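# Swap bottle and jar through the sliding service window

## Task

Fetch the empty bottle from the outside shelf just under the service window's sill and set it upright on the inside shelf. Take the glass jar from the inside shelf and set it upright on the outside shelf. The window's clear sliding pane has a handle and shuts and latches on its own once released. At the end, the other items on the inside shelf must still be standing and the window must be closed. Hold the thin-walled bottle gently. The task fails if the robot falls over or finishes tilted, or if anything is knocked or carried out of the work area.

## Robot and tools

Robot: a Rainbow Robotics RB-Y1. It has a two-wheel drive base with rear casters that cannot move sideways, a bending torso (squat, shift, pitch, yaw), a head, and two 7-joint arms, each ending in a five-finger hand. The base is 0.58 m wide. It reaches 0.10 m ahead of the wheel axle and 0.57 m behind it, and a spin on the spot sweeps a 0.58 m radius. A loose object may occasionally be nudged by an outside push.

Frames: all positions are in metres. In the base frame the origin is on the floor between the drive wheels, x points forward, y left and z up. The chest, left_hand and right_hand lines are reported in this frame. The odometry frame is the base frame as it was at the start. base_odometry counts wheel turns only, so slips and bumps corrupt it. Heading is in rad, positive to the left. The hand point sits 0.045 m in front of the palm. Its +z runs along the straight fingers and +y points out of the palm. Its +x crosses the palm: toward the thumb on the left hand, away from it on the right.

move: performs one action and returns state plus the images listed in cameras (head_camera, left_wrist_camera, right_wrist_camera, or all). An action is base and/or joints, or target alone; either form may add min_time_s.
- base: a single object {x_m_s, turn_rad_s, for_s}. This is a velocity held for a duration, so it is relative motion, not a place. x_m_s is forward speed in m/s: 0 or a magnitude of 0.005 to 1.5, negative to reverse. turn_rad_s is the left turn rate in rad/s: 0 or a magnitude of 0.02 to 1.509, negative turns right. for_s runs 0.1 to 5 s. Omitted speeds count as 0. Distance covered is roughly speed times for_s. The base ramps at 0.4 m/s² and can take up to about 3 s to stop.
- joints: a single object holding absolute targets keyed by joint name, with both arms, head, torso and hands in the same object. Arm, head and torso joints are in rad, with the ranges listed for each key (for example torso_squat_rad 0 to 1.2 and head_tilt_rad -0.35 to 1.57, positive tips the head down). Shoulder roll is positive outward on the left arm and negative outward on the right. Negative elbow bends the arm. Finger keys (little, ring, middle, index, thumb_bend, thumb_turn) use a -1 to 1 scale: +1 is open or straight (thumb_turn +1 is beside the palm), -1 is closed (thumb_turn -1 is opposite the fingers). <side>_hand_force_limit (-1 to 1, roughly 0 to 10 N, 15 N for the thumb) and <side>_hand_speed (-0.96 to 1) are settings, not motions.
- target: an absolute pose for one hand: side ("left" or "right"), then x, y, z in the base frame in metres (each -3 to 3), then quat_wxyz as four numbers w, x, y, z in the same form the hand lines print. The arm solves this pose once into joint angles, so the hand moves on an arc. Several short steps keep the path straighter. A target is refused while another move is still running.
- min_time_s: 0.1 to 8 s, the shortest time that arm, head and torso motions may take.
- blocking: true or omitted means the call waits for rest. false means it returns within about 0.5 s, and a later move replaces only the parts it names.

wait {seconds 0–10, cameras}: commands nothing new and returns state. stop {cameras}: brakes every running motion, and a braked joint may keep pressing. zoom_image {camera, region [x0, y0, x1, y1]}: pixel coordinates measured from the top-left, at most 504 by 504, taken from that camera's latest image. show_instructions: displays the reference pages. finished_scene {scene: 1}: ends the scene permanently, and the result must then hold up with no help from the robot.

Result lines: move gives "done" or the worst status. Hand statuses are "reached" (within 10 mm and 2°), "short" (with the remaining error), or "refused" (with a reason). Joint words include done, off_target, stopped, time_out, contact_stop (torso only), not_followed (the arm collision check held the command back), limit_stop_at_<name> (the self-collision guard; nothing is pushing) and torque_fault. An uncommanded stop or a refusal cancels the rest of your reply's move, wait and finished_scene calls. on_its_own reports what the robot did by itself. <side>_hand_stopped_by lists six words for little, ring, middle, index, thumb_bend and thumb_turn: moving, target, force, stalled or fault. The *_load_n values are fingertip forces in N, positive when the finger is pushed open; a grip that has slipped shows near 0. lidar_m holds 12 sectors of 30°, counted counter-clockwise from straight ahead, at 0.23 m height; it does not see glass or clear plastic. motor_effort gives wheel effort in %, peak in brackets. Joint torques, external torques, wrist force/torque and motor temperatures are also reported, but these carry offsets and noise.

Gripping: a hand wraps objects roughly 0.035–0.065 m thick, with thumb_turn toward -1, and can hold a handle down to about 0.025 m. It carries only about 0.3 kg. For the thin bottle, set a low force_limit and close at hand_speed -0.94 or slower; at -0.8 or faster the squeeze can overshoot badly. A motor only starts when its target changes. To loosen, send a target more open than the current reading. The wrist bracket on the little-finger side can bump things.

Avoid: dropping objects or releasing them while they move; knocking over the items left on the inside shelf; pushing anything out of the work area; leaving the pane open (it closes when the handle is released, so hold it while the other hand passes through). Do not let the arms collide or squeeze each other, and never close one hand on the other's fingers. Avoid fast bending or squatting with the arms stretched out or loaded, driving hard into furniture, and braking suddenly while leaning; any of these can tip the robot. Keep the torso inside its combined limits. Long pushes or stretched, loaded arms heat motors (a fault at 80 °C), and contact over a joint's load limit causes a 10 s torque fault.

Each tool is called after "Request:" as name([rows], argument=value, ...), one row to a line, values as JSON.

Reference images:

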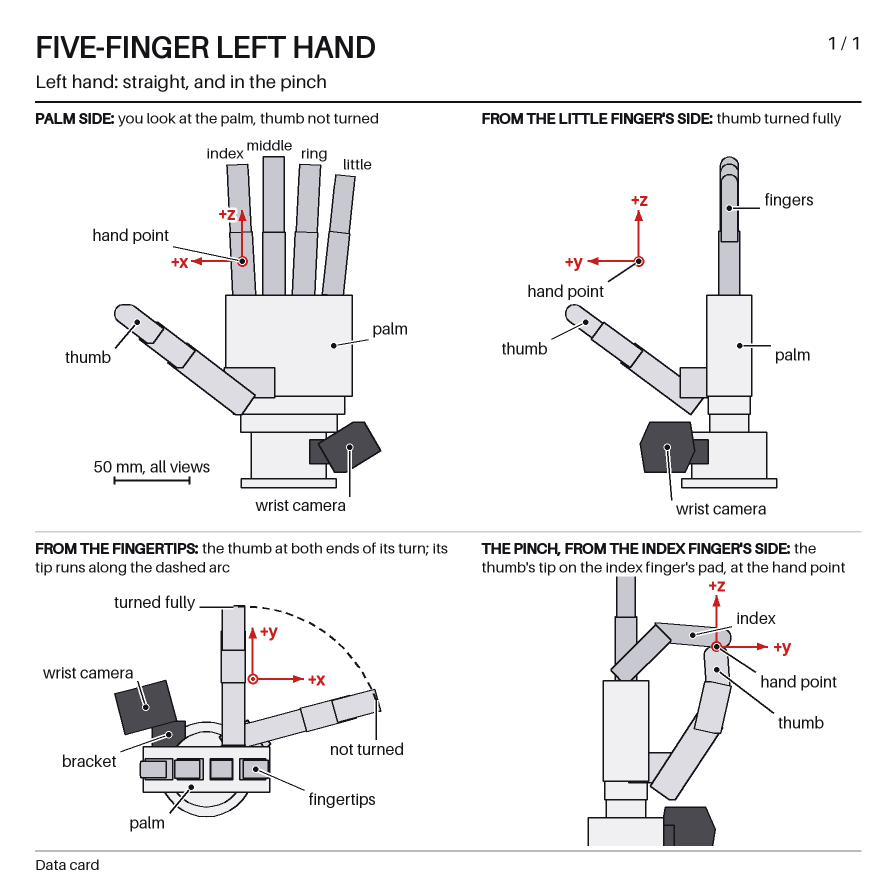

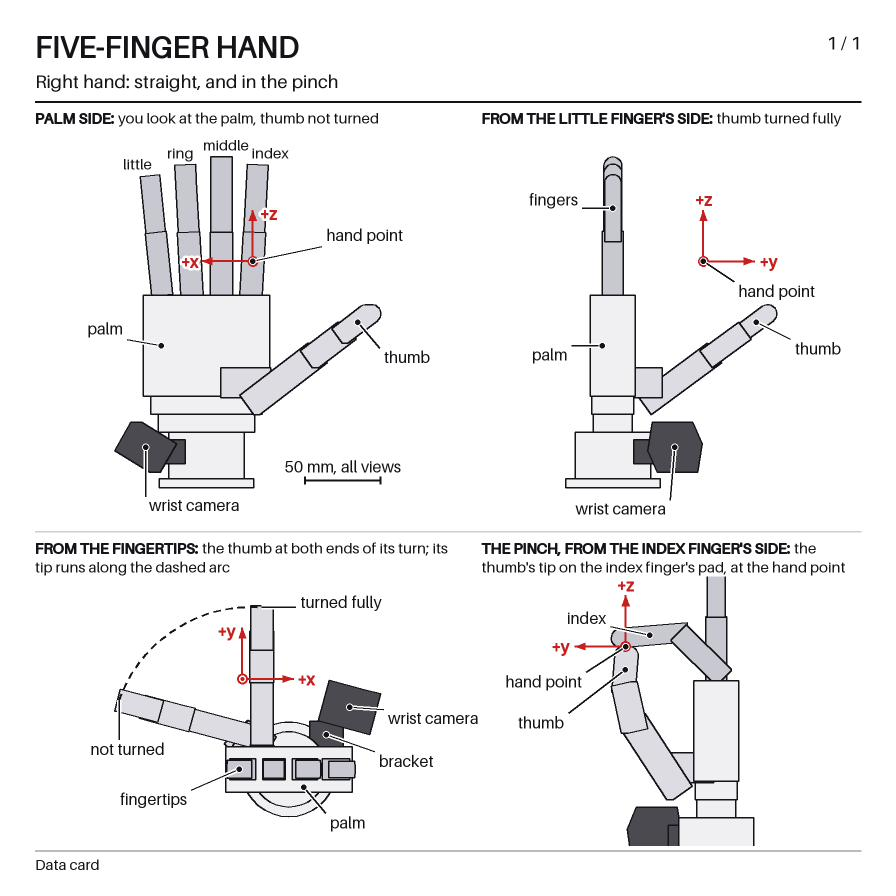

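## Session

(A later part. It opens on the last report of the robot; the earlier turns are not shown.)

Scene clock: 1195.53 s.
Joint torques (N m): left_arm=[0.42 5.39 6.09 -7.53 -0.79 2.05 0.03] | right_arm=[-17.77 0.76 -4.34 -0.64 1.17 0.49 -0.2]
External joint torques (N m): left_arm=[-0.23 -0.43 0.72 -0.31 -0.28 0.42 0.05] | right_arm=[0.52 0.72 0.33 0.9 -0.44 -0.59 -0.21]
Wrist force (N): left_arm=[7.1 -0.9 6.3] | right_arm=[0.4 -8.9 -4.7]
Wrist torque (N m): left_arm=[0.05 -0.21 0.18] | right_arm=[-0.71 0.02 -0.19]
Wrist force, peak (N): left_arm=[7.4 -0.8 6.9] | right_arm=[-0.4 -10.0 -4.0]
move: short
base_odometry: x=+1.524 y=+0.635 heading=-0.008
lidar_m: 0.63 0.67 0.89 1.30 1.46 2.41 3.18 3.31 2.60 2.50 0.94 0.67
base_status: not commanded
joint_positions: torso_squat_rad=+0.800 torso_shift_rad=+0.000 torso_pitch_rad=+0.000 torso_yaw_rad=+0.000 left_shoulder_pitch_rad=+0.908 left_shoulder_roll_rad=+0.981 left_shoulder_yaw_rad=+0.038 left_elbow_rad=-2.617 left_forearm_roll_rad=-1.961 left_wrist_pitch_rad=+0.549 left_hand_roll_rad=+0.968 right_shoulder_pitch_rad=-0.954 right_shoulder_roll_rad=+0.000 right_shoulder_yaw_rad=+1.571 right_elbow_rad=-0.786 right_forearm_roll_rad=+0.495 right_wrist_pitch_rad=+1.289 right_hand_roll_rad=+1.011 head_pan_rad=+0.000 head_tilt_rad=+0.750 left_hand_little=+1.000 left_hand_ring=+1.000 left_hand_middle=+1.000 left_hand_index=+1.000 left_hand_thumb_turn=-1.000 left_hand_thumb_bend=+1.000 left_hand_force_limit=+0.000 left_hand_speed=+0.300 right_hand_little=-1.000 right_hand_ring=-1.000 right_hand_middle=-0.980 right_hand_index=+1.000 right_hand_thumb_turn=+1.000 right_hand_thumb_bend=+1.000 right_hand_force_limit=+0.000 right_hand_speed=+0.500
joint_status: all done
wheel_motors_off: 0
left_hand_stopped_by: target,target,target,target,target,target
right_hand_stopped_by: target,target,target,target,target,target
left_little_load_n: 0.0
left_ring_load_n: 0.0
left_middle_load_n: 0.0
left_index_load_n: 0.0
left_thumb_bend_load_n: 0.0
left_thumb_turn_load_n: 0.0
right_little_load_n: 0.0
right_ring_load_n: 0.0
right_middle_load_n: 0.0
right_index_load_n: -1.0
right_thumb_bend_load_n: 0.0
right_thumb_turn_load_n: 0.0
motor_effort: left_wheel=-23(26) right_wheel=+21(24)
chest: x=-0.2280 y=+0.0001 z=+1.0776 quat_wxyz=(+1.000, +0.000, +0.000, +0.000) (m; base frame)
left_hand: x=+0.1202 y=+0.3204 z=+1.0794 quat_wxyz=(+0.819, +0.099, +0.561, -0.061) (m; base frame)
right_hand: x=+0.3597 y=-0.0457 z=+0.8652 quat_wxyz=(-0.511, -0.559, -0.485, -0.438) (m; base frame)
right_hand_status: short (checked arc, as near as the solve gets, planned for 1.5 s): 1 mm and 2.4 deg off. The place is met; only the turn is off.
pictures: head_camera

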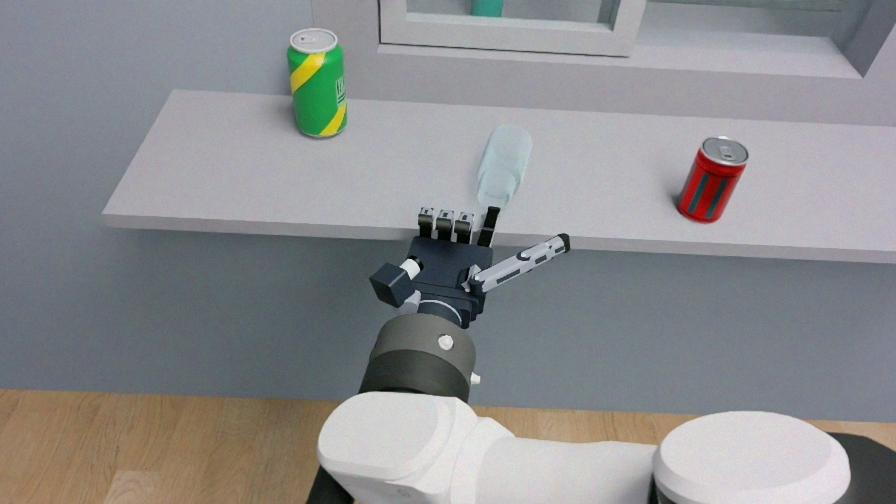

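Request:
move(target={"side": "right", "x": 0.34, "y": -0.042, "z": 0.882, "quat_wxyz": [0.525, 0.560, 0.470, 0.436]}, min_time_s=1.5, cameras=["head_camera"])

Request:
zoom_image(camera="head_camera", region=[430, 120, 590, 280])

Scene clock: 1206.57 s.
Joint torques (N m): left_arm=[0.62 5.73 6.16 -7.41 -0.64 2.1 -0.09] | right_arm=[-15.46 -2.13 -8.13 -1.99 1.83 1.15 0.13]
External joint torques (N m): left_arm=[-0.02 -0.09 0.79 -0.19 -0.12 0.47 -0.06] | right_arm=[2.37 -2.47 -2.93 0.09 0.1 0.16 0.12]
Wrist force (N): left_arm=[7.1 -0.8 6.8] | right_arm=[0.4 -9.8 -3.7]
Wrist torque (N m): left_arm=[0.05 -0.17 0.19] | right_arm=[-0.68 0.10 0.02]
Wrist force, peak (N): left_arm=[7.4 -0.9 6.8] | right_arm=[-0.1 -10.1 -3.6]
move: done
base_odometry: x=+1.524 y=+0.635 heading=-0.008
lidar_m: 0.64 0.67 0.92 1.31 1.46 2.40 3.19 3.32 2.60 2.51 0.92 0.66
base_status: not commanded
joint_positions: torso_squat_rad=+0.800 torso_shift_rad=+0.000 torso_pitch_rad=+0.000 torso_yaw_rad=+0.000 left_shoulder_pitch_rad=+0.908 left_shoulder_roll_rad=+0.981 left_shoulder_yaw_rad=+0.038 left_elbow_rad=-2.617 left_forearm_roll_rad=-1.961 left_wrist_pitch_rad=+0.549 left_hand_roll_rad=+0.968 right_shoulder_pitch_rad=-0.951 right_shoulder_roll_rad=-0.015 right_shoulder_yaw_rad=+1.559 right_elbow_rad=-0.902 right_forearm_roll_rad=+0.501 right_wrist_pitch_rad=+1.415 right_hand_roll_rad=+1.061 head_pan_rad=+0.000 head_tilt_rad=+0.750 left_hand_little=+1.000 left_hand_ring=+1.000 left_hand_middle=+1.000 left_hand_index=+1.000 left_hand_thumb_turn=-1.000 left_hand_thumb_bend=+1.000 left_hand_force_limit=+0.000 left_hand_speed=+0.300 right_hand_little=-1.000 right_hand_ring=-1.000 right_hand_middle=-0.980 right_hand_index=+1.000 right_hand_thumb_turn=+1.000 right_hand_thumb_bend=+1.000 right_hand_force_limit=+0.000 right_hand_speed=+0.500
joint_status: all done
wheel_motors_off: 0
left_hand_stopped_by: target,target,target,target,target,target
right_hand_stopped_by: target,target,target,target,target,target
left_little_load_n: 0.0
left_ring_load_n: 0.5
left_middle_load_n: 0.0
left_index_load_n: 0.0
left_thumb_bend_load_n: 0.0
left_thumb_turn_load_n: 0.0
right_little_load_n: 0.0
right_ring_load_n: 0.0
right_middle_load_n: 0.0
right_index_load_n: 0.0
right_thumb_bend_load_n: 0.0
right_thumb_turn_load_n: 0.0
motor_effort: left_wheel=-25(26) right_wheel=+20(23)
chest: x=-0.2280 y=+0.0001 z=+1.0776 quat_wxyz=(+1.000, +0.000, +0.000, +0.000) (m; base frame)
left_hand: x=+0.1202 y=+0.3204 z=+1.0794 quat_wxyz=(+0.819, +0.099, +0.561, -0.061) (m; base frame)
right_hand: x=+0.3400 y=-0.0417 z=+0.8821 quat_wxyz=(-0.525, -0.560, -0.470, -0.436) (m; base frame)
right_hand_status: reached (checked arc, planned for 1.5 s): 0 mm and 0.1 deg off.
pictures: head_camera

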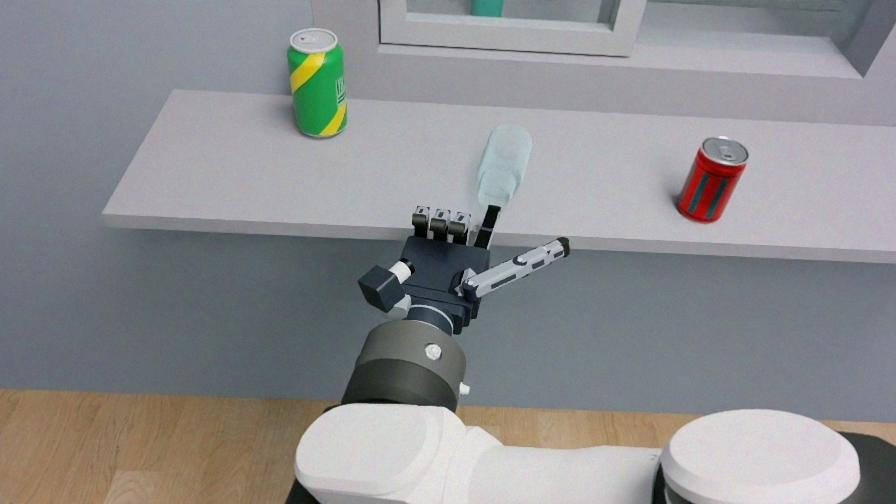

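Scaled by 3.150 from the camera's 896x504 image, which has a finer 1280x720 frame.

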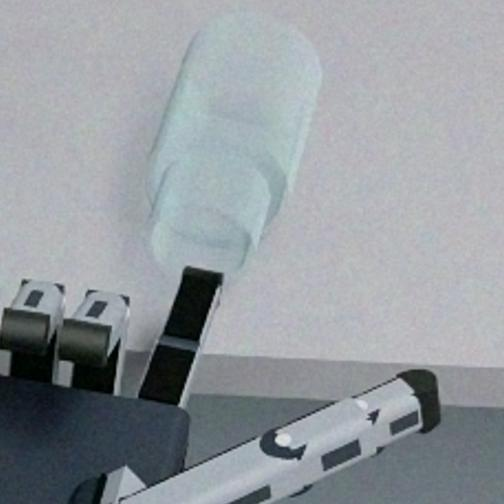

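Request:
move(target={"side": "right", "x": 0.365, "y": -0.046, "z": 0.882, "quat_wxyz": [0.525, 0.560, 0.470, 0.436]}, min_time_s=1.5, cameras=["head_camera"])

Request:
zoom_image(camera="head_camera", region=[430, 120, 590, 280])

Scene clock: 1212.00 s.
Joint torques (N m): left_arm=[0.58 5.64 6.42 -7.52 -0.85 2.05 -0.14] | right_arm=[-18.93 0.98 -6.96 -0.88 1.19 0.73 -0.1]
External joint torques (N m): left_arm=[-0.07 -0.17 1.05 -0.3 -0.34 0.42 -0.11] | right_arm=[-0.29 1.27 -2.21 0.66 -0.47 -0.31 -0.1]
Wrist force (N): left_arm=[7.0 -0.8 6.6] | right_arm=[0.4 -9.7 -3.6]
Wrist torque (N m): left_arm=[0.04 -0.19 0.17] | right_arm=[-0.67 0.07 -0.20]
Wrist force, peak (N): left_arm=[7.4 -1.0 6.8] | right_arm=[0.4 -10.2 -3.5]
move: done
base_odometry: x=+1.524 y=+0.635 heading=-0.008
lidar_m: 0.64 0.68 0.92 1.31 1.46 2.41 3.18 3.31 2.60 2.53 0.93 0.67
base_status: not commanded
joint_positions: torso_squat_rad=+0.800 torso_shift_rad=+0.000 torso_pitch_rad=+0.000 torso_yaw_rad=+0.000 left_shoulder_pitch_rad=+0.908 left_shoulder_roll_rad=+0.981 left_shoulder_yaw_rad=+0.038 left_elbow_rad=-2.617 left_forearm_roll_rad=-1.961 left_wrist_pitch_rad=+0.549 left_hand_roll_rad=+0.968 right_shoulder_pitch_rad=-0.981 right_shoulder_roll_rad=+0.000 right_shoulder_yaw_rad=+1.549 right_elbow_rad=-0.792 right_forearm_roll_rad=+0.482 right_wrist_pitch_rad=+1.309 right_hand_roll_rad=+1.035 head_pan_rad=+0.000 head_tilt_rad=+0.750 left_hand_little=+1.000 left_hand_ring=+1.000 left_hand_middle=+1.000 left_hand_index=+1.000 left_hand_thumb_turn=-1.000 left_hand_thumb_bend=+1.000 left_hand_force_limit=+0.000 left_hand_speed=+0.300 right_hand_little=-1.000 right_hand_ring=-1.000 right_hand_middle=-0.980 right_hand_index=+1.000 right_hand_thumb_turn=+1.000 right_hand_thumb_bend=+1.000 right_hand_force_limit=+0.000 right_hand_speed=+0.500
joint_status: all done
wheel_motors_off: 0
left_hand_stopped_by: target,target,target,target,target,target
right_hand_stopped_by: target,target,target,target,target,target
left_little_load_n: 0.0
left_ring_load_n: 0.0
left_middle_load_n: 0.0
left_index_load_n: 0.0
left_thumb_bend_load_n: 0.0
left_thumb_turn_load_n: 0.0
right_little_load_n: 0.0
right_ring_load_n: 0.0
right_middle_load_n: 0.0
right_index_load_n: 0.0
right_thumb_bend_load_n: 0.0
right_thumb_turn_load_n: 0.0
motor_effort: left_wheel=-22(27) right_wheel=+22(24)
chest: x=-0.2280 y=+0.0001 z=+1.0776 quat_wxyz=(+1.000, +0.000, +0.000, +0.000) (m; base frame)
left_hand: x=+0.1202 y=+0.3204 z=+1.0794 quat_wxyz=(+0.819, +0.099, +0.561, -0.061) (m; base frame)
right_hand: x=+0.3647 y=-0.0466 z=+0.8821 quat_wxyz=(-0.521, -0.559, -0.475, -0.436) (m; base frame)
right_hand_status: reached (checked arc, planned for 1.5 s): 1 mm and 0.8 deg off.
pictures: head_camera

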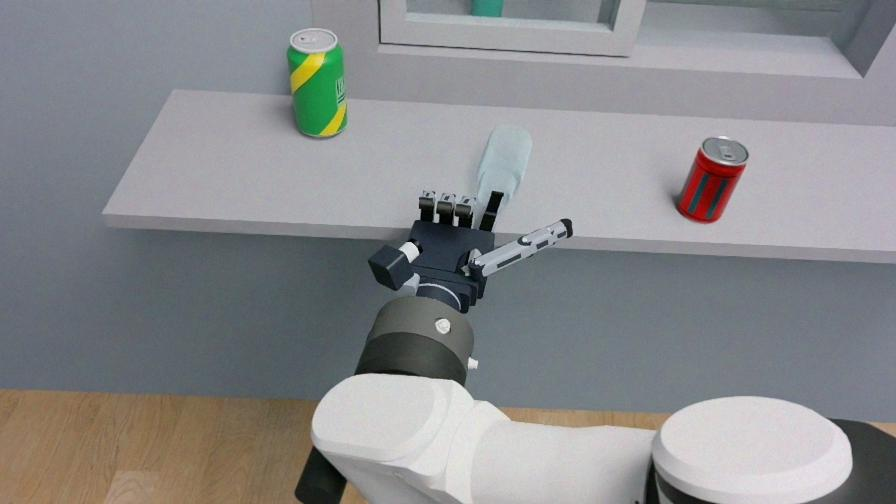

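Scaled by 3.150 from the camera's 896x504 image, which has a finer 1280x720 frame.

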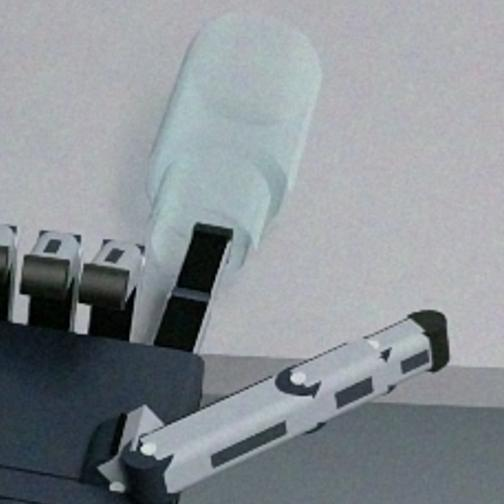

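Request:
move(target={"side": "right", "x": 0.385, "y": -0.05, "z": 0.882, "quat_wxyz": [0.525, 0.560, 0.470, 0.436]}, min_time_s=1.5, cameras=["head_camera"])

Request:
zoom_image(camera="head_camera", region=[430, 120, 590, 280])

Scene clock: 1218.43 s.
Joint torques (N m): left_arm=[0.75 5.34 6.31 -7.42 -0.84 2.06 -0.2] | right_arm=[-19.74 0.46 -4.05 -0.01 1.18 0.78 -0.09]
External joint torques (N m): left_arm=[0.1 -0.48 0.94 -0.2 -0.32 0.44 -0.17] | right_arm=[-0.39 1.5 0.44 0.85 -0.39 -0.3 -0.09]
Wrist force (N): left_arm=[7.2 -0.6 6.7] | right_arm=[0.7 -10.0 -3.5]
Wrist torque (N m): left_arm=[0.09 -0.20 0.19] | right_arm=[-0.72 0.04 -0.16]
Wrist force, peak (N): left_arm=[7.3 -0.8 7.0] | right_arm=[0.4 -10.2 -3.5]
move: short
base_odometry: x=+1.524 y=+0.635 heading=-0.008
lidar_m: 0.64 0.67 0.92 1.30 1.44 2.42 3.18 3.32 2.59 2.52 0.92 0.67
base_status: not commanded
joint_positions: torso_squat_rad=+0.800 torso_shift_rad=+0.000 torso_pitch_rad=+0.000 torso_yaw_rad=+0.000 left_shoulder_pitch_rad=+0.908 left_shoulder_roll_rad=+0.981 left_shoulder_yaw_rad=+0.038 left_elbow_rad=-2.617 left_forearm_roll_rad=-1.961 left_wrist_pitch_rad=+0.549 left_hand_roll_rad=+0.968 right_shoulder_pitch_rad=-1.019 right_shoulder_roll_rad=+0.000 right_shoulder_yaw_rad=+1.570 right_elbow_rad=-0.723 right_forearm_roll_rad=+0.438 right_wrist_pitch_rad=+1.224 right_hand_roll_rad=+1.008 head_pan_rad=+0.000 head_tilt_rad=+0.750 left_hand_little=+1.000 left_hand_ring=+1.000 left_hand_middle=+1.000 left_hand_index=+1.000 left_hand_thumb_turn=-1.000 left_hand_thumb_bend=+1.000 left_hand_force_limit=+0.000 left_hand_speed=+0.300 right_hand_little=-1.000 right_hand_ring=-1.000 right_hand_middle=-0.980 right_hand_index=+1.000 right_hand_thumb_turn=+1.000 right_hand_thumb_bend=+1.000 right_hand_force_limit=+0.000 right_hand_speed=+0.500
joint_status: all done
wheel_motors_off: 0
left_hand_stopped_by: target,target,target,target,target,target
right_hand_stopped_by: target,target,target,target,target,target
left_little_load_n: 0.0
left_ring_load_n: 0.0
left_middle_load_n: 0.0
left_index_load_n: 0.0
left_thumb_bend_load_n: 0.0
left_thumb_turn_load_n: 0.5
right_little_load_n: 0.0
right_ring_load_n: 0.0
right_middle_load_n: 0.0
right_index_load_n: 0.0
right_thumb_bend_load_n: 0.0
right_thumb_turn_load_n: 0.0
motor_effort: left_wheel=-24(26) right_wheel=+21(24)
chest: x=-0.2280 y=+0.0001 z=+1.0776 quat_wxyz=(+1.000, +0.000, +0.000, +0.000) (m; base frame)
left_hand: x=+0.1202 y=+0.3204 z=+1.0794 quat_wxyz=(+0.819, +0.099, +0.561, -0.061) (m; base frame)
right_hand: x=+0.3847 y=-0.0507 z=+0.8821 quat_wxyz=(-0.513, -0.559, -0.483, -0.437) (m; base frame)
right_hand_status: short (checked arc, as near as the solve gets, planned for 1.5 s): 1 mm and 2.1 deg off. The place is met; only the turn is off.
pictures: head_camera

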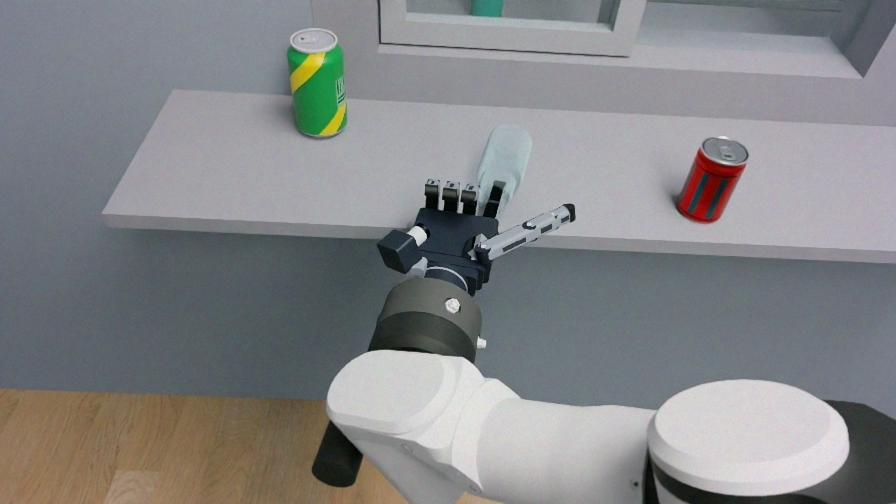

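Scaled by 3.150 from the camera's 896x504 image, which has a finer 1280x720 frame.

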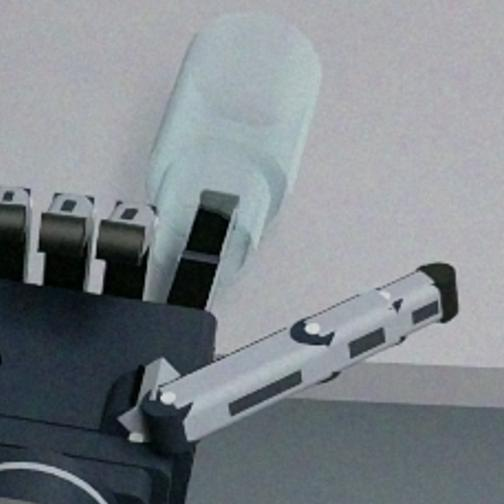

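Request:
move(target={"side": "right", "x": 0.36, "y": -0.046, "z": 0.883, "quat_wxyz": [0.525, 0.560, 0.470, 0.436]}, min_time_s=1)

Request:
move(target={"side": "right", "x": 0.26, "y": -0.03, "z": 0.89, "quat_wxyz": [0.525, 0.560, 0.470, 0.436]}, min_time_s=1.5)

Request:
move(base={"x_m_s": 0.08, "for_s": 1.25}, cameras=["head_camera"])

Request:
zoom_image(camera="head_camera", region=[400, 180, 620, 380])

Scene clock: 1243.03 s.
Joint torques (N m): left_arm=[0.57 5.4 6.32 -7.61 -0.8 2.1 -0.13] | right_arm=[-16.65 0.17 -4.68 -1.43 1.62 1.27 0.36]
External joint torques (N m): left_arm=[-0.08 -0.41 0.95 -0.39 -0.29 0.48 -0.1] | right_arm=[1.92 0.51 0.15 -0.09 -0.04 0.21 0.36]
Wrist force (N): left_arm=[7.2 -0.7 6.6] | right_arm=[0.3 -9.9 -3.8]
Wrist torque (N m): left_arm=[0.07 -0.21 0.19] | right_arm=[-0.69 0.08 -0.02]
Wrist force, peak (N): left_arm=[7.3 -0.9 6.9] | right_arm=[0.6 -10.4 -3.4]
move: done
base_odometry: x=+1.524 y=+0.635 heading=-0.008
lidar_m: 0.63 0.66 0.93 1.30 1.46 2.41 3.19 3.31 2.58 2.51 0.91 0.66
base_status: not commanded
joint_positions: torso_squat_rad=+0.800 torso_shift_rad=+0.000 torso_pitch_rad=+0.000 torso_yaw_rad=+0.000 left_shoulder_pitch_rad=+0.908 left_shoulder_roll_rad=+0.981 left_shoulder_yaw_rad=+0.038 left_elbow_rad=-2.617 left_forearm_roll_rad=-1.961 left_wrist_pitch_rad=+0.549 left_hand_roll_rad=+0.968 right_shoulder_pitch_rad=-0.991 right_shoulder_roll_rad=+0.000 right_shoulder_yaw_rad=+1.578 right_elbow_rad=-0.807 right_forearm_roll_rad=+0.456 right_wrist_pitch_rad=+1.340 right_hand_roll_rad=+1.025 head_pan_rad=+0.000 head_tilt_rad=+0.750 left_hand_little=+1.000 left_hand_ring=+1.000 left_hand_middle=+1.000 left_hand_index=+1.000 left_hand_thumb_turn=-1.000 left_hand_thumb_bend=+1.000 left_hand_force_limit=+0.000 left_hand_speed=+0.300 right_hand_little=-1.000 right_hand_ring=-1.000 right_hand_middle=-0.980 right_hand_index=+1.000 right_hand_thumb_turn=+1.000 right_hand_thumb_bend=+1.000 right_hand_force_limit=+0.000 right_hand_speed=+0.500
joint_status: all done
wheel_motors_off: 0
left_hand_stopped_by: target,target,target,target,target,target
right_hand_stopped_by: target,target,target,target,target,target
left_little_load_n: 0.0
left_ring_load_n: 0.0
left_middle_load_n: 0.0
left_index_load_n: 0.0
left_thumb_bend_load_n: 0.0
left_thumb_turn_load_n: 0.0
right_little_load_n: 0.0
right_ring_load_n: 0.0
right_middle_load_n: 0.0
right_index_load_n: 0.0
right_thumb_bend_load_n: -0.5
right_thumb_turn_load_n: 0.0
motor_effort: left_wheel=-23(25) right_wheel=+23(24)
chest: x=-0.2280 y=+0.0001 z=+1.0776 quat_wxyz=(+1.000, +0.000, +0.000, +0.000) (m; base frame)
left_hand: x=+0.1202 y=+0.3204 z=+1.0794 quat_wxyz=(+0.819, +0.099, +0.561, -0.061) (m; base frame)
right_hand: x=+0.3601 y=-0.0464 z=+0.8833 quat_wxyz=(-0.524, -0.560, -0.471, -0.436) (m; base frame)
right_hand_status: reached (checked arc, planned for 1.0 s): 1 mm and 0.2 deg off.
pictures: none

Scene clock: 1244.87 s.
Joint torques (N m): left_arm=[0.64 5.42 6.47 -7.46 -0.87 2.05 -0.05] | right_arm=[-13.11 -0.64 -6.35 -3.14 1.84 0.8 0.27]
External joint torques (N m): left_arm=[-0.01 -0.4 1.1 -0.24 -0.36 0.42 -0.02] | right_arm=[2.12 -2.29 -0.05 0.25 -0.01 -0.04 0.27]
Wrist force (N): left_arm=[7.2 -0.7 6.7] | right_arm=[0.1 -9.9 -3.6]
Wrist torque (N m): left_arm=[0.06 -0.20 0.19] | right_arm=[-0.74 0.13 -0.03]
Wrist force, peak (N): left_arm=[7.3 -1.0 6.9] | right_arm=[-0.1 -10.4 -3.7]
move: done
base_odometry: x=+1.524 y=+0.635 heading=-0.008
lidar_m: 0.62 0.67 0.91 1.30 1.47 2.41 3.18 3.33 2.59 2.51 0.93 0.67
base_status: not commanded
joint_positions: torso_squat_rad=+0.800 torso_shift_rad=+0.000 torso_pitch_rad=+0.000 torso_yaw_rad=+0.000 left_shoulder_pitch_rad=+0.908 left_shoulder_roll_rad=+0.981 left_shoulder_yaw_rad=+0.038 left_elbow_rad=-2.617 left_forearm_roll_rad=-1.961 left_wrist_pitch_rad=+0.549 left_hand_roll_rad=+0.968 right_shoulder_pitch_rad=-0.890 right_shoulder_roll_rad=-0.071 right_shoulder_yaw_rad=+1.633 right_elbow_rad=-1.269 right_forearm_roll_rad=+0.527 right_wrist_pitch_rad=+1.728 right_hand_roll_rad=+1.146 head_pan_rad=+0.000 head_tilt_rad=+0.750 left_hand_little=+1.000 left_hand_ring=+1.000 left_hand_middle=+1.000 left_hand_index=+1.000 left_hand_thumb_turn=-1.000 left_hand_thumb_bend=+1.000 left_hand_force_limit=+0.000 left_hand_speed=+0.300 right_hand_little=-1.000 right_hand_ring=-1.000 right_hand_middle=-0.980 right_hand_index=+1.000 right_hand_thumb_turn=+1.000 right_hand_thumb_bend=+1.000 right_hand_force_limit=+0.000 right_hand_speed=+0.500
joint_status: all done
wheel_motors_off: 0
left_hand_stopped_by: target,target,target,target,target,target
right_hand_stopped_by: target,target,target,target,target,target
left_little_load_n: 0.0
left_ring_load_n: 0.0
left_middle_load_n: 0.0
left_index_load_n: 0.0
left_thumb_bend_load_n: 0.0
left_thumb_turn_load_n: 0.0
right_little_load_n: 0.0
right_ring_load_n: 0.0
right_middle_load_n: 0.0
right_index_load_n: 0.0
right_thumb_bend_load_n: 0.0
right_thumb_turn_load_n: 0.0
motor_effort: left_wheel=-25(26) right_wheel=+23(24)
chest: x=-0.2280 y=+0.0001 z=+1.0776 quat_wxyz=(+1.000, +0.000, +0.000, +0.000) (m; base frame)
left_hand: x=+0.1202 y=+0.3204 z=+1.0794 quat_wxyz=(+0.819, +0.099, +0.561, -0.061) (m; base frame)
right_hand: x=+0.2602 y=-0.0301 z=+0.8900 quat_wxyz=(-0.526, -0.560, -0.469, -0.436) (m; base frame)
right_hand_status: reached (checked arc, planned for 1.5 s): 0 mm and 0.2 deg off.
pictures: none

Scene clock: 1246.87 s.
Joint torques (N m): left_arm=[0.23 5.88 6.33 -7.39 -0.85 2.15 -0.06] | right_arm=[-13.64 0.03 -6.28 -2.87 1.71 1.08 0.23]
External joint torques (N m): left_arm=[-0.42 0.06 0.96 -0.17 -0.34 0.52 -0.03] | right_arm=[1.59 -1.62 0.02 0.52 -0.14 0.24 0.22]
Wrist force (N): left_arm=[6.9 -0.9 6.8] | right_arm=[0.1 -10.1 -3.3]
Wrist torque (N m): left_arm=[0.03 -0.16 0.18] | right_arm=[-0.79 0.11 -0.03]
Wrist force, peak (N): left_arm=[7.4 -0.7 7.4] | right_arm=[-0.1 -10.5 -3.7]
move: done
base_odometry: x=+1.626 y=+0.634 heading=-0.006
lidar_m: 0.54 0.57 0.78 1.31 1.50 1.89 3.28 3.42 2.59 2.12 0.77 0.56
base_status: done (sent for 1.27 of 1.27 s)
joint_positions: torso_squat_rad=+0.800 torso_shift_rad=+0.000 torso_pitch_rad=+0.000 torso_yaw_rad=+0.000 left_shoulder_pitch_rad=+0.908 left_shoulder_roll_rad=+0.981 left_shoulder_yaw_rad=+0.038 left_elbow_rad=-2.617 left_forearm_roll_rad=-1.961 left_wrist_pitch_rad=+0.549 left_hand_roll_rad=+0.968 right_shoulder_pitch_rad=-0.890 right_shoulder_roll_rad=-0.071 right_shoulder_yaw_rad=+1.633 right_elbow_rad=-1.269 right_forearm_roll_rad=+0.527 right_wrist_pitch_rad=+1.728 right_hand_roll_rad=+1.146 head_pan_rad=+0.000 head_tilt_rad=+0.750 left_hand_little=+1.000 left_hand_ring=+1.000 left_hand_middle=+1.000 left_hand_index=+1.000 left_hand_thumb_turn=-1.000 left_hand_thumb_bend=+1.000 left_hand_force_limit=+0.000 left_hand_speed=+0.300 right_hand_little=-1.000 right_hand_ring=-1.000 right_hand_middle=-0.980 right_hand_index=+1.000 right_hand_thumb_turn=+1.000 right_hand_thumb_bend=+1.000 right_hand_force_limit=+0.000 right_hand_speed=+0.500
joint_status: not commanded
wheel_motors_off: 0
left_hand_stopped_by: target,target,target,target,target,target
right_hand_stopped_by: target,target,target,target,target,target
left_little_load_n: 0.0
left_ring_load_n: 0.0
left_middle_load_n: 0.0
left_index_load_n: 0.0
left_thumb_bend_load_n: 0.0
left_thumb_turn_load_n: 0.0
right_little_load_n: 0.0
right_ring_load_n: 0.0
right_middle_load_n: 0.0
right_index_load_n: 0.0
right_thumb_bend_load_n: 0.0
right_thumb_turn_load_n: 0.0
motor_effort: left_wheel=+22(41) right_wheel=-14(42)
chest: x=-0.2280 y=+0.0001 z=+1.0776 quat_wxyz=(+1.000, +0.000, +0.000, +0.000) (m; base frame)
left_hand: x=+0.1203 y=+0.3204 z=+1.0794 quat_wxyz=(+0.819, +0.099, +0.562, -0.061) (m; base frame)
right_hand: x=+0.2602 y=-0.0301 z=+0.8899 quat_wxyz=(-0.526, -0.560, -0.469, -0.436) (m; base frame)
pictures: head_camera

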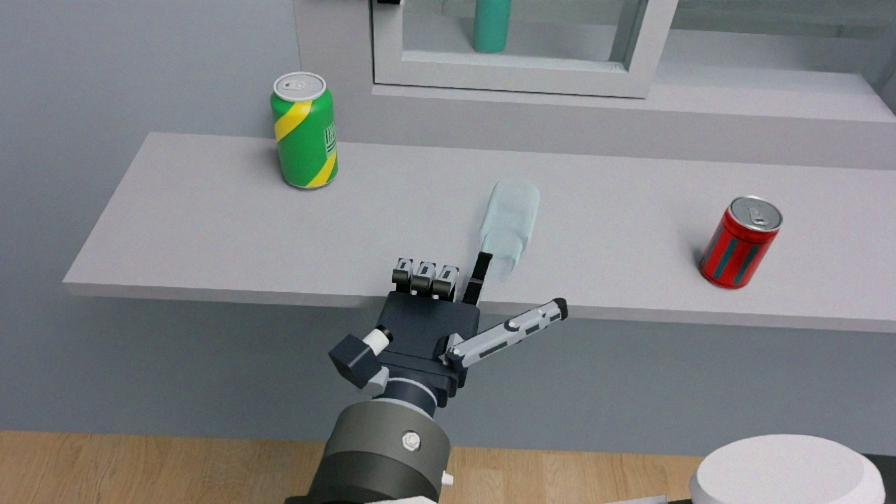

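Scaled by 2.291 from the camera's 896x504 image, which has a finer 1280x720 frame.

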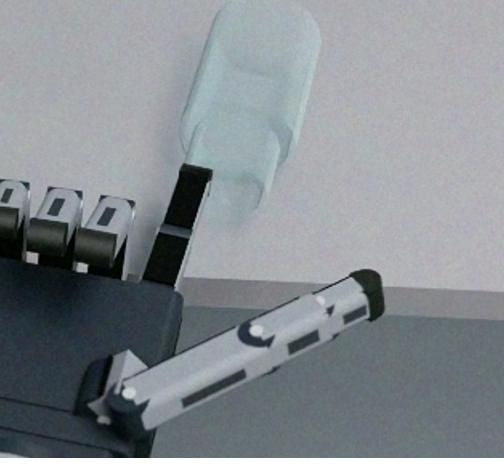

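Request:
move(target={"side": "right", "x": 0.24, "y": -0.03, "z": 0.887, "quat_wxyz": [0.525, 0.560, 0.470, 0.436]}, min_time_s=1)

Request:
move(target={"side": "right", "x": 0.24, "y": -0.043, "z": 0.882, "quat_wxyz": [0.525, 0.560, 0.470, 0.436]}, min_time_s=1, cameras=["head_camera"])

Request:
zoom_image(camera="head_camera", region=[400, 180, 620, 380])

Scene clock: 1255.20 s.
Joint torques (N m): left_arm=[0.32 5.28 6.51 -7.4 -0.79 2.07 -0.05] | right_arm=[-11.8 -0.74 -6.01 -3.24 1.75 0.97 0.49]
External joint torques (N m): left_arm=[-0.33 -0.53 1.13 -0.18 -0.28 0.44 -0.03] | right_arm=[2.66 -2.83 0.27 0.42 -0.1 0.15 0.48]
Wrist force (N): left_arm=[7.0 -0.9 6.7] | right_arm=[0.4 -10.1 -3.4]
Wrist torque (N m): left_arm=[0.05 -0.17 0.18] | right_arm=[-0.78 0.06 0.00]
Wrist force, peak (N): left_arm=[7.4 -0.7 6.9] | right_arm=[0.2 -10.5 -3.5]
move: done
base_odometry: x=+1.626 y=+0.634 heading=-0.006
lidar_m: 0.54 0.57 0.78 1.30 1.50 1.89 3.28 3.42 2.59 2.14 0.77 0.55
base_status: not commanded
joint_positions: torso_squat_rad=+0.800 torso_shift_rad=+0.000 torso_pitch_rad=+0.000 torso_yaw_rad=+0.000 left_shoulder_pitch_rad=+0.908 left_shoulder_roll_rad=+0.981 left_shoulder_yaw_rad=+0.038 left_elbow_rad=-2.617 left_forearm_roll_rad=-1.961 left_wrist_pitch_rad=+0.549 left_hand_roll_rad=+0.968 right_shoulder_pitch_rad=-0.864 right_shoulder_roll_rad=-0.074 right_shoulder_yaw_rad=+1.659 right_elbow_rad=-1.327 right_forearm_roll_rad=+0.547 right_wrist_pitch_rad=+1.787 right_hand_roll_rad=+1.154 head_pan_rad=+0.000 head_tilt_rad=+0.750 left_hand_little=+1.000 left_hand_ring=+1.000 left_hand_middle=+1.000 left_hand_index=+1.000 left_hand_thumb_turn=-1.000 left_hand_thumb_bend=+1.000 left_hand_force_limit=+0.000 left_hand_speed=+0.300 right_hand_little=-1.000 right_hand_ring=-1.000 right_hand_middle=-0.980 right_hand_index=+1.000 right_hand_thumb_turn=+1.000 right_hand_thumb_bend=+1.000 right_hand_force_limit=+0.000 right_hand_speed=+0.500
joint_status: all done
wheel_motors_off: 0
left_hand_stopped_by: target,target,target,target,target,target
right_hand_stopped_by: target,target,target,target,target,target
left_little_load_n: 0.0
left_ring_load_n: 0.0
left_middle_load_n: 0.0
left_index_load_n: 0.0
left_thumb_bend_load_n: 0.0
left_thumb_turn_load_n: 0.0
right_little_load_n: 0.0
right_ring_load_n: 0.0
right_middle_load_n: 0.0
right_index_load_n: 0.0
right_thumb_bend_load_n: 0.0
right_thumb_turn_load_n: 0.0
motor_effort: left_wheel=+22(25) right_wheel=-13(16)
chest: x=-0.2280 y=+0.0001 z=+1.0776 quat_wxyz=(+1.000, +0.000, +0.000, +0.000) (m; base frame)
left_hand: x=+0.1203 y=+0.3204 z=+1.0794 quat_wxyz=(+0.819, +0.099, +0.562, -0.061) (m; base frame)
right_hand: x=+0.2400 y=-0.0298 z=+0.8872 quat_wxyz=(-0.525, -0.560, -0.470, -0.436) (m; base frame)
right_hand_status: reached (checked arc, planned for 1.0 s): 0 mm and 0.0 deg off.
pictures: none

Scene clock: 1256.53 s.
Joint torques (N m): left_arm=[0.05 5.82 6.08 -7.46 -0.81 2.08 -0.17] | right_arm=[-11.83 -0.46 -5.39 -3.44 1.73 1.18 -0.26]
External joint torques (N m): left_arm=[-0.6 0.01 0.71 -0.24 -0.3 0.46 -0.15] | right_arm=[2.65 -2.15 0.92 0.23 -0.1 0.32 -0.27]
Wrist force (N): left_arm=[7.2 -0.7 6.8] | right_arm=[0.4 -10.0 -3.5]
Wrist torque (N m): left_arm=[0.06 -0.20 0.19] | right_arm=[-0.73 0.09 -0.19]
Wrist force, peak (N): left_arm=[7.3 -0.8 6.8] | right_arm=[0.2 -10.4 -3.4]
move: done
base_odometry: x=+1.626 y=+0.634 heading=-0.006
lidar_m: 0.53 0.56 0.77 1.33 1.51 1.87 3.28 3.41 2.60 2.13 0.77 0.57
base_status: not commanded
joint_positions: torso_squat_rad=+0.800 torso_shift_rad=+0.000 torso_pitch_rad=+0.000 torso_yaw_rad=+0.000 left_shoulder_pitch_rad=+0.908 left_shoulder_roll_rad=+0.981 left_shoulder_yaw_rad=+0.038 left_elbow_rad=-2.617 left_forearm_roll_rad=-1.961 left_wrist_pitch_rad=+0.549 left_hand_roll_rad=+0.968 right_shoulder_pitch_rad=-0.853 right_shoulder_roll_rad=-0.111 right_shoulder_yaw_rad=+1.672 right_elbow_rad=-1.354 right_forearm_roll_rad=+0.555 right_wrist_pitch_rad=+1.788 right_hand_roll_rad=+1.138 head_pan_rad=+0.000 head_tilt_rad=+0.750 left_hand_little=+1.000 left_hand_ring=+1.000 left_hand_middle=+1.000 left_hand_index=+1.000 left_hand_thumb_turn=-1.000 left_hand_thumb_bend=+1.000 left_hand_force_limit=+0.000 left_hand_speed=+0.300 right_hand_little=-1.000 right_hand_ring=-1.000 right_hand_middle=-0.980 right_hand_index=+1.000 right_hand_thumb_turn=+1.000 right_hand_thumb_bend=+1.000 right_hand_force_limit=+0.000 right_hand_speed=+0.500
joint_status: all done
wheel_motors_off: 0
left_hand_stopped_by: target,target,target,target,target,target
right_hand_stopped_by: target,target,target,target,target,target
left_little_load_n: 0.0
left_ring_load_n: 0.0
left_middle_load_n: 0.0
left_index_load_n: 0.0
left_thumb_bend_load_n: 0.0
left_thumb_turn_load_n: 0.0
right_little_load_n: 0.0
right_ring_load_n: 0.0
right_middle_load_n: 0.0
right_index_load_n: 0.0
right_thumb_bend_load_n: 0.0
right_thumb_turn_load_n: 0.0
motor_effort: left_wheel=+24(25) right_wheel=-15(16)
chest: x=-0.2280 y=+0.0001 z=+1.0776 quat_wxyz=(+1.000, +0.000, +0.000, +0.000) (m; base frame)
left_hand: x=+0.1203 y=+0.3204 z=+1.0794 quat_wxyz=(+0.819, +0.099, +0.562, -0.061) (m; base frame)
right_hand: x=+0.2399 y=-0.0427 z=+0.8822 quat_wxyz=(-0.525, -0.560, -0.470, -0.436) (m; base frame)
right_hand_status: reached (checked arc, planned for 1.0 s): 0 mm and 0.1 deg off.
pictures: head_camera

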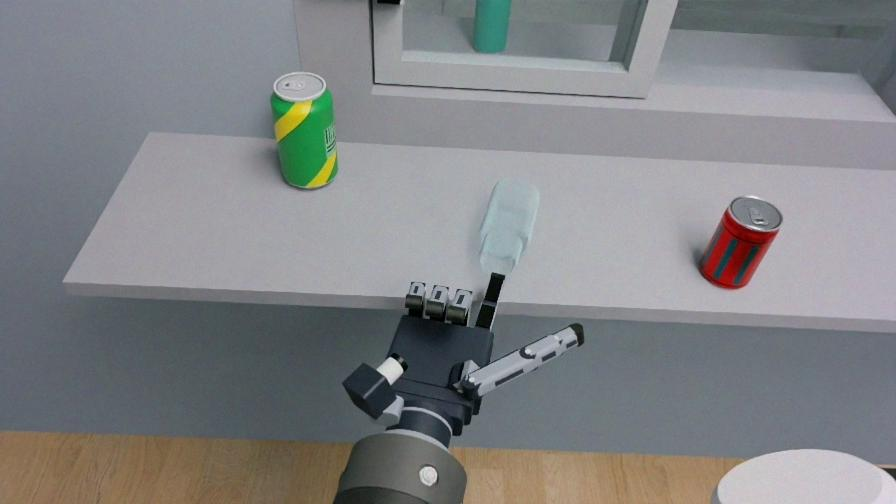

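Scaled by 2.291 from the camera's 896x504 image, which has a finer 1280x720 frame.

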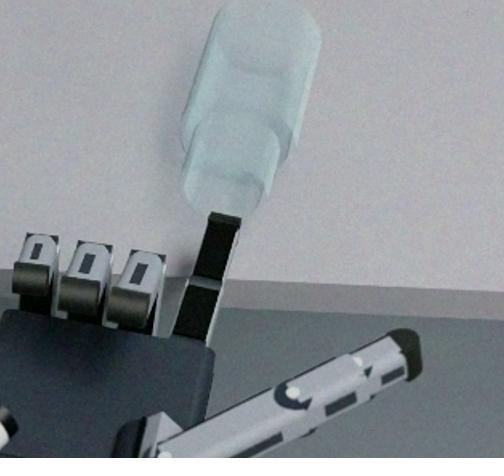

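Request:
move(target={"side": "right", "x": 0.27, "y": -0.048, "z": 0.882, "quat_wxyz": [0.525, 0.560, 0.470, 0.436]}, min_time_s=1, cameras=["head_camera"])

Request:
zoom_image(camera="head_camera", region=[400, 180, 620, 380])

Request:
move(target={"side": "right", "x": 0.294, "y": -0.053, "z": 0.882, "quat_wxyz": [0.525, 0.560, 0.470, 0.436]}, min_time_s=1, cameras=["head_camera"])

Request:
zoom_image(camera="head_camera", region=[400, 180, 620, 380])

Scene clock: 1263.97 s.
Joint torques (N m): left_arm=[0.42 5.6 6.32 -7.5 -0.86 2.11 -0.14] | right_arm=[-15.86 -1.34 -8.16 -2.53 1.46 0.67 -0.31]
External joint torques (N m): left_arm=[-0.23 -0.22 0.95 -0.28 -0.34 0.48 -0.11] | right_arm=[-0.28 -2.29 -1.79 0.71 -0.37 -0.23 -0.31]
Wrist force (N): left_arm=[7.1 -0.8 6.6] | right_arm=[0.2 -10.0 -3.6]
Wrist torque (N m): left_arm=[0.06 -0.18 0.18] | right_arm=[-0.76 0.13 -0.21]
Wrist force, peak (N): left_arm=[7.2 -0.8 7.1] | right_arm=[-0.2 -10.3 -3.5]
move: done
base_odometry: x=+1.626 y=+0.634 heading=-0.006
lidar_m: 0.54 0.57 0.78 1.31 1.51 1.87 3.28 3.42 2.58 2.11 0.77 0.55
base_status: not commanded
joint_positions: torso_squat_rad=+0.800 torso_shift_rad=+0.000 torso_pitch_rad=+0.000 torso_yaw_rad=+0.000 left_shoulder_pitch_rad=+0.908 left_shoulder_roll_rad=+0.981 left_shoulder_yaw_rad=+0.038 left_elbow_rad=-2.617 left_forearm_roll_rad=-1.961 left_wrist_pitch_rad=+0.549 left_hand_roll_rad=+0.968 right_shoulder_pitch_rad=-0.883 right_shoulder_roll_rad=-0.121 right_shoulder_yaw_rad=+1.643 right_elbow_rad=-1.277 right_forearm_roll_rad=+0.528 right_wrist_pitch_rad=+1.694 right_hand_roll_rad=+1.117 head_pan_rad=+0.000 head_tilt_rad=+0.750 left_hand_little=+1.000 left_hand_ring=+1.000 left_hand_middle=+1.000 left_hand_index=+1.000 left_hand_thumb_turn=-1.000 left_hand_thumb_bend=+1.000 left_hand_force_limit=+0.000 left_hand_speed=+0.300 right_hand_little=-1.000 right_hand_ring=-1.000 right_hand_middle=-0.980 right_hand_index=+1.000 right_hand_thumb_turn=+1.000 right_hand_thumb_bend=+1.000 right_hand_force_limit=+0.000 right_hand_speed=+0.500
joint_status: all done
wheel_motors_off: 0
left_hand_stopped_by: target,target,target,target,target,target
right_hand_stopped_by: target,target,target,target,target,target
left_little_load_n: 0.0
left_ring_load_n: 0.0
left_middle_load_n: 0.0
left_index_load_n: 0.0
left_thumb_bend_load_n: -0.5
left_thumb_turn_load_n: 0.0
right_little_load_n: 0.0
right_ring_load_n: 0.0
right_middle_load_n: 0.0
right_index_load_n: 0.0
right_thumb_bend_load_n: 0.0
right_thumb_turn_load_n: 0.0
motor_effort: left_wheel=+24(25) right_wheel=-14(17)
chest: x=-0.2280 y=+0.0001 z=+1.0776 quat_wxyz=(+1.000, +0.000, +0.000, +0.000) (m; base frame)
left_hand: x=+0.1203 y=+0.3204 z=+1.0794 quat_wxyz=(+0.819, +0.099, +0.562, -0.061) (m; base frame)
right_hand: x=+0.2697 y=-0.0479 z=+0.8818 quat_wxyz=(-0.525, -0.560, -0.470, -0.436) (m; base frame)
right_hand_status: reached (checked arc, planned for 1.0 s): 0 mm and 0.1 deg off.
pictures: head_camera

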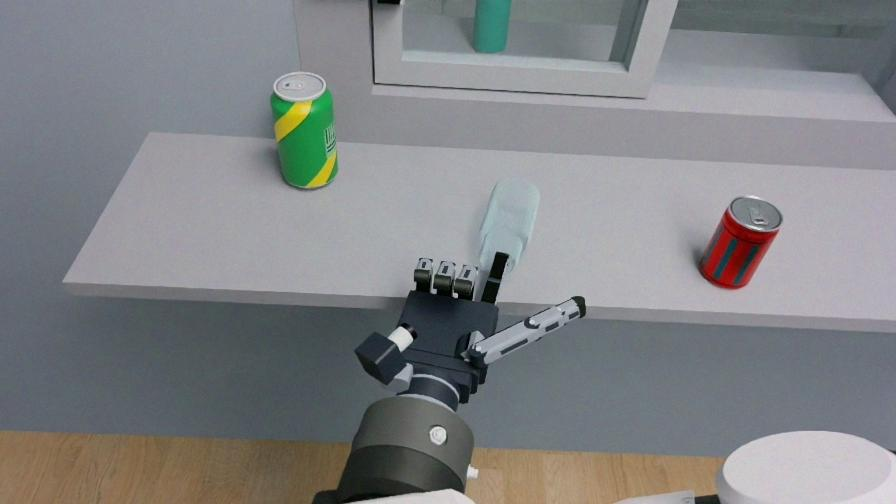

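Scaled by 2.291 from the camera's 896x504 image, which has a finer 1280x720 frame.

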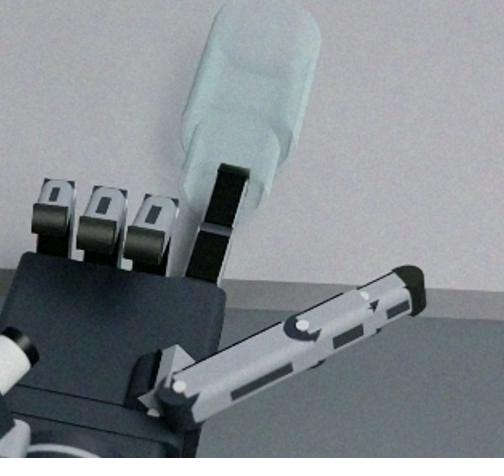

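Scene clock: 1265.30 s.
Joint torques (N m): left_arm=[0.53 5.29 6.27 -7.29 -0.91 1.95 -0.1] | right_arm=[-16.79 -1.58 -8.02 -1.97 1.33 0.42 -0.26]
External joint torques (N m): left_arm=[-0.12 -0.52 0.9 -0.07 -0.4 0.32 -0.07] | right_arm=[-0.34 -1.94 -1.71 0.88 -0.48 -0.51 -0.27]
Wrist force (N): left_arm=[7.1 -0.7 6.6] | right_arm=[0.3 -10.0 -3.2]
Wrist torque (N m): left_arm=[0.08 -0.17 0.18] | right_arm=[-0.72 0.09 -0.20]
Wrist force, peak (N): left_arm=[7.3 -0.6 6.9] | right_arm=[-0.1 -10.2 -3.7]
move: done
base_odometry: x=+1.626 y=+0.634 heading=-0.006
lidar_m: 0.54 0.57 0.78 1.30 1.50 1.88 3.29 3.40 2.57 2.13 0.78 0.56
base_status: not commanded
joint_positions: torso_squat_rad=+0.800 torso_shift_rad=+0.000 torso_pitch_rad=+0.000 torso_yaw_rad=+0.000 left_shoulder_pitch_rad=+0.908 left_shoulder_roll_rad=+0.981 left_shoulder_yaw_rad=+0.038 left_elbow_rad=-2.617 left_forearm_roll_rad=-1.961 left_wrist_pitch_rad=+0.549 left_hand_roll_rad=+0.968 right_shoulder_pitch_rad=-0.908 right_shoulder_roll_rad=-0.124 right_shoulder_yaw_rad=+1.622 right_elbow_rad=-1.202 right_forearm_roll_rad=+0.510 right_wrist_pitch_rad=+1.615 right_hand_roll_rad=+1.097 head_pan_rad=+0.000 head_tilt_rad=+0.750 left_hand_little=+1.000 left_hand_ring=+1.000 left_hand_middle=+1.000 left_hand_index=+1.000 left_hand_thumb_turn=-1.000 left_hand_thumb_bend=+1.000 left_hand_force_limit=+0.000 left_hand_speed=+0.300 right_hand_little=-1.000 right_hand_ring=-1.000 right_hand_middle=-0.980 right_hand_index=+1.000 right_hand_thumb_turn=+1.000 right_hand_thumb_bend=+1.000 right_hand_force_limit=+0.000 right_hand_speed=+0.500
joint_status: all done
wheel_motors_off: 0
left_hand_stopped_by: target,target,target,target,target,target
right_hand_stopped_by: target,target,target,target,target,target
left_little_load_n: 0.0
left_ring_load_n: 0.0
left_middle_load_n: 0.0
left_index_load_n: 0.0
left_thumb_bend_load_n: 0.0
left_thumb_turn_load_n: 0.5
right_little_load_n: 0.0
right_ring_load_n: 0.0
right_middle_load_n: 0.0
right_index_load_n: 0.0
right_thumb_bend_load_n: 0.0
right_thumb_turn_load_n: 0.0
motor_effort: left_wheel=+21(24) right_wheel=-13(16)
chest: x=-0.2280 y=+0.0001 z=+1.0776 quat_wxyz=(+1.000, +0.000, +0.000, +0.000) (m; base frame)
left_hand: x=+0.1203 y=+0.3204 z=+1.0794 quat_wxyz=(+0.819, +0.099, +0.562, -0.061) (m; base frame)
right_hand: x=+0.2938 y=-0.0528 z=+0.8818 quat_wxyz=(-0.525, -0.560, -0.470, -0.436) (m; base frame)
right_hand_status: reached (checked arc, planned for 1.0 s): 0 mm and 0.1 deg off.
pictures: head_camera

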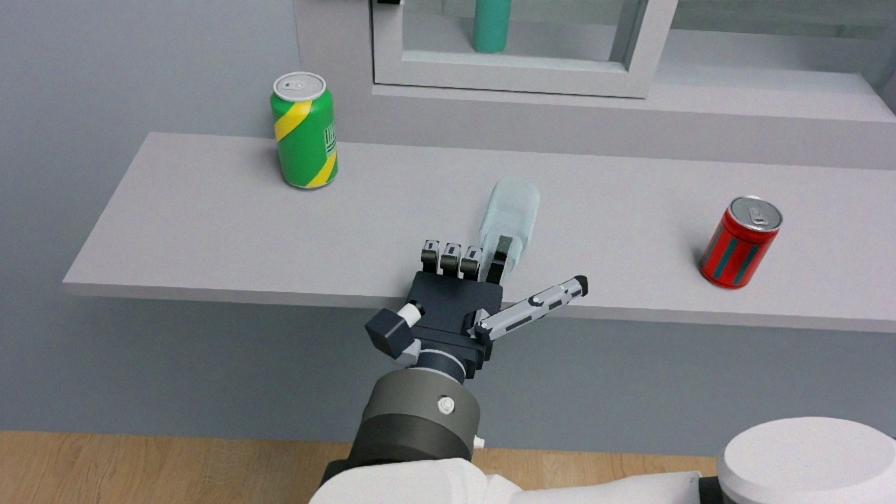

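Scaled by 2.291 from the camera's 896x504 image, which has a finer 1280x720 frame.

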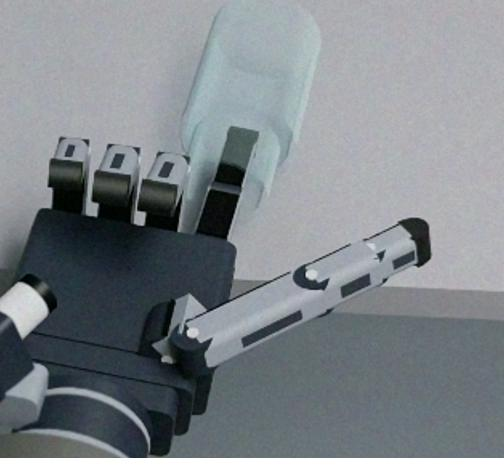

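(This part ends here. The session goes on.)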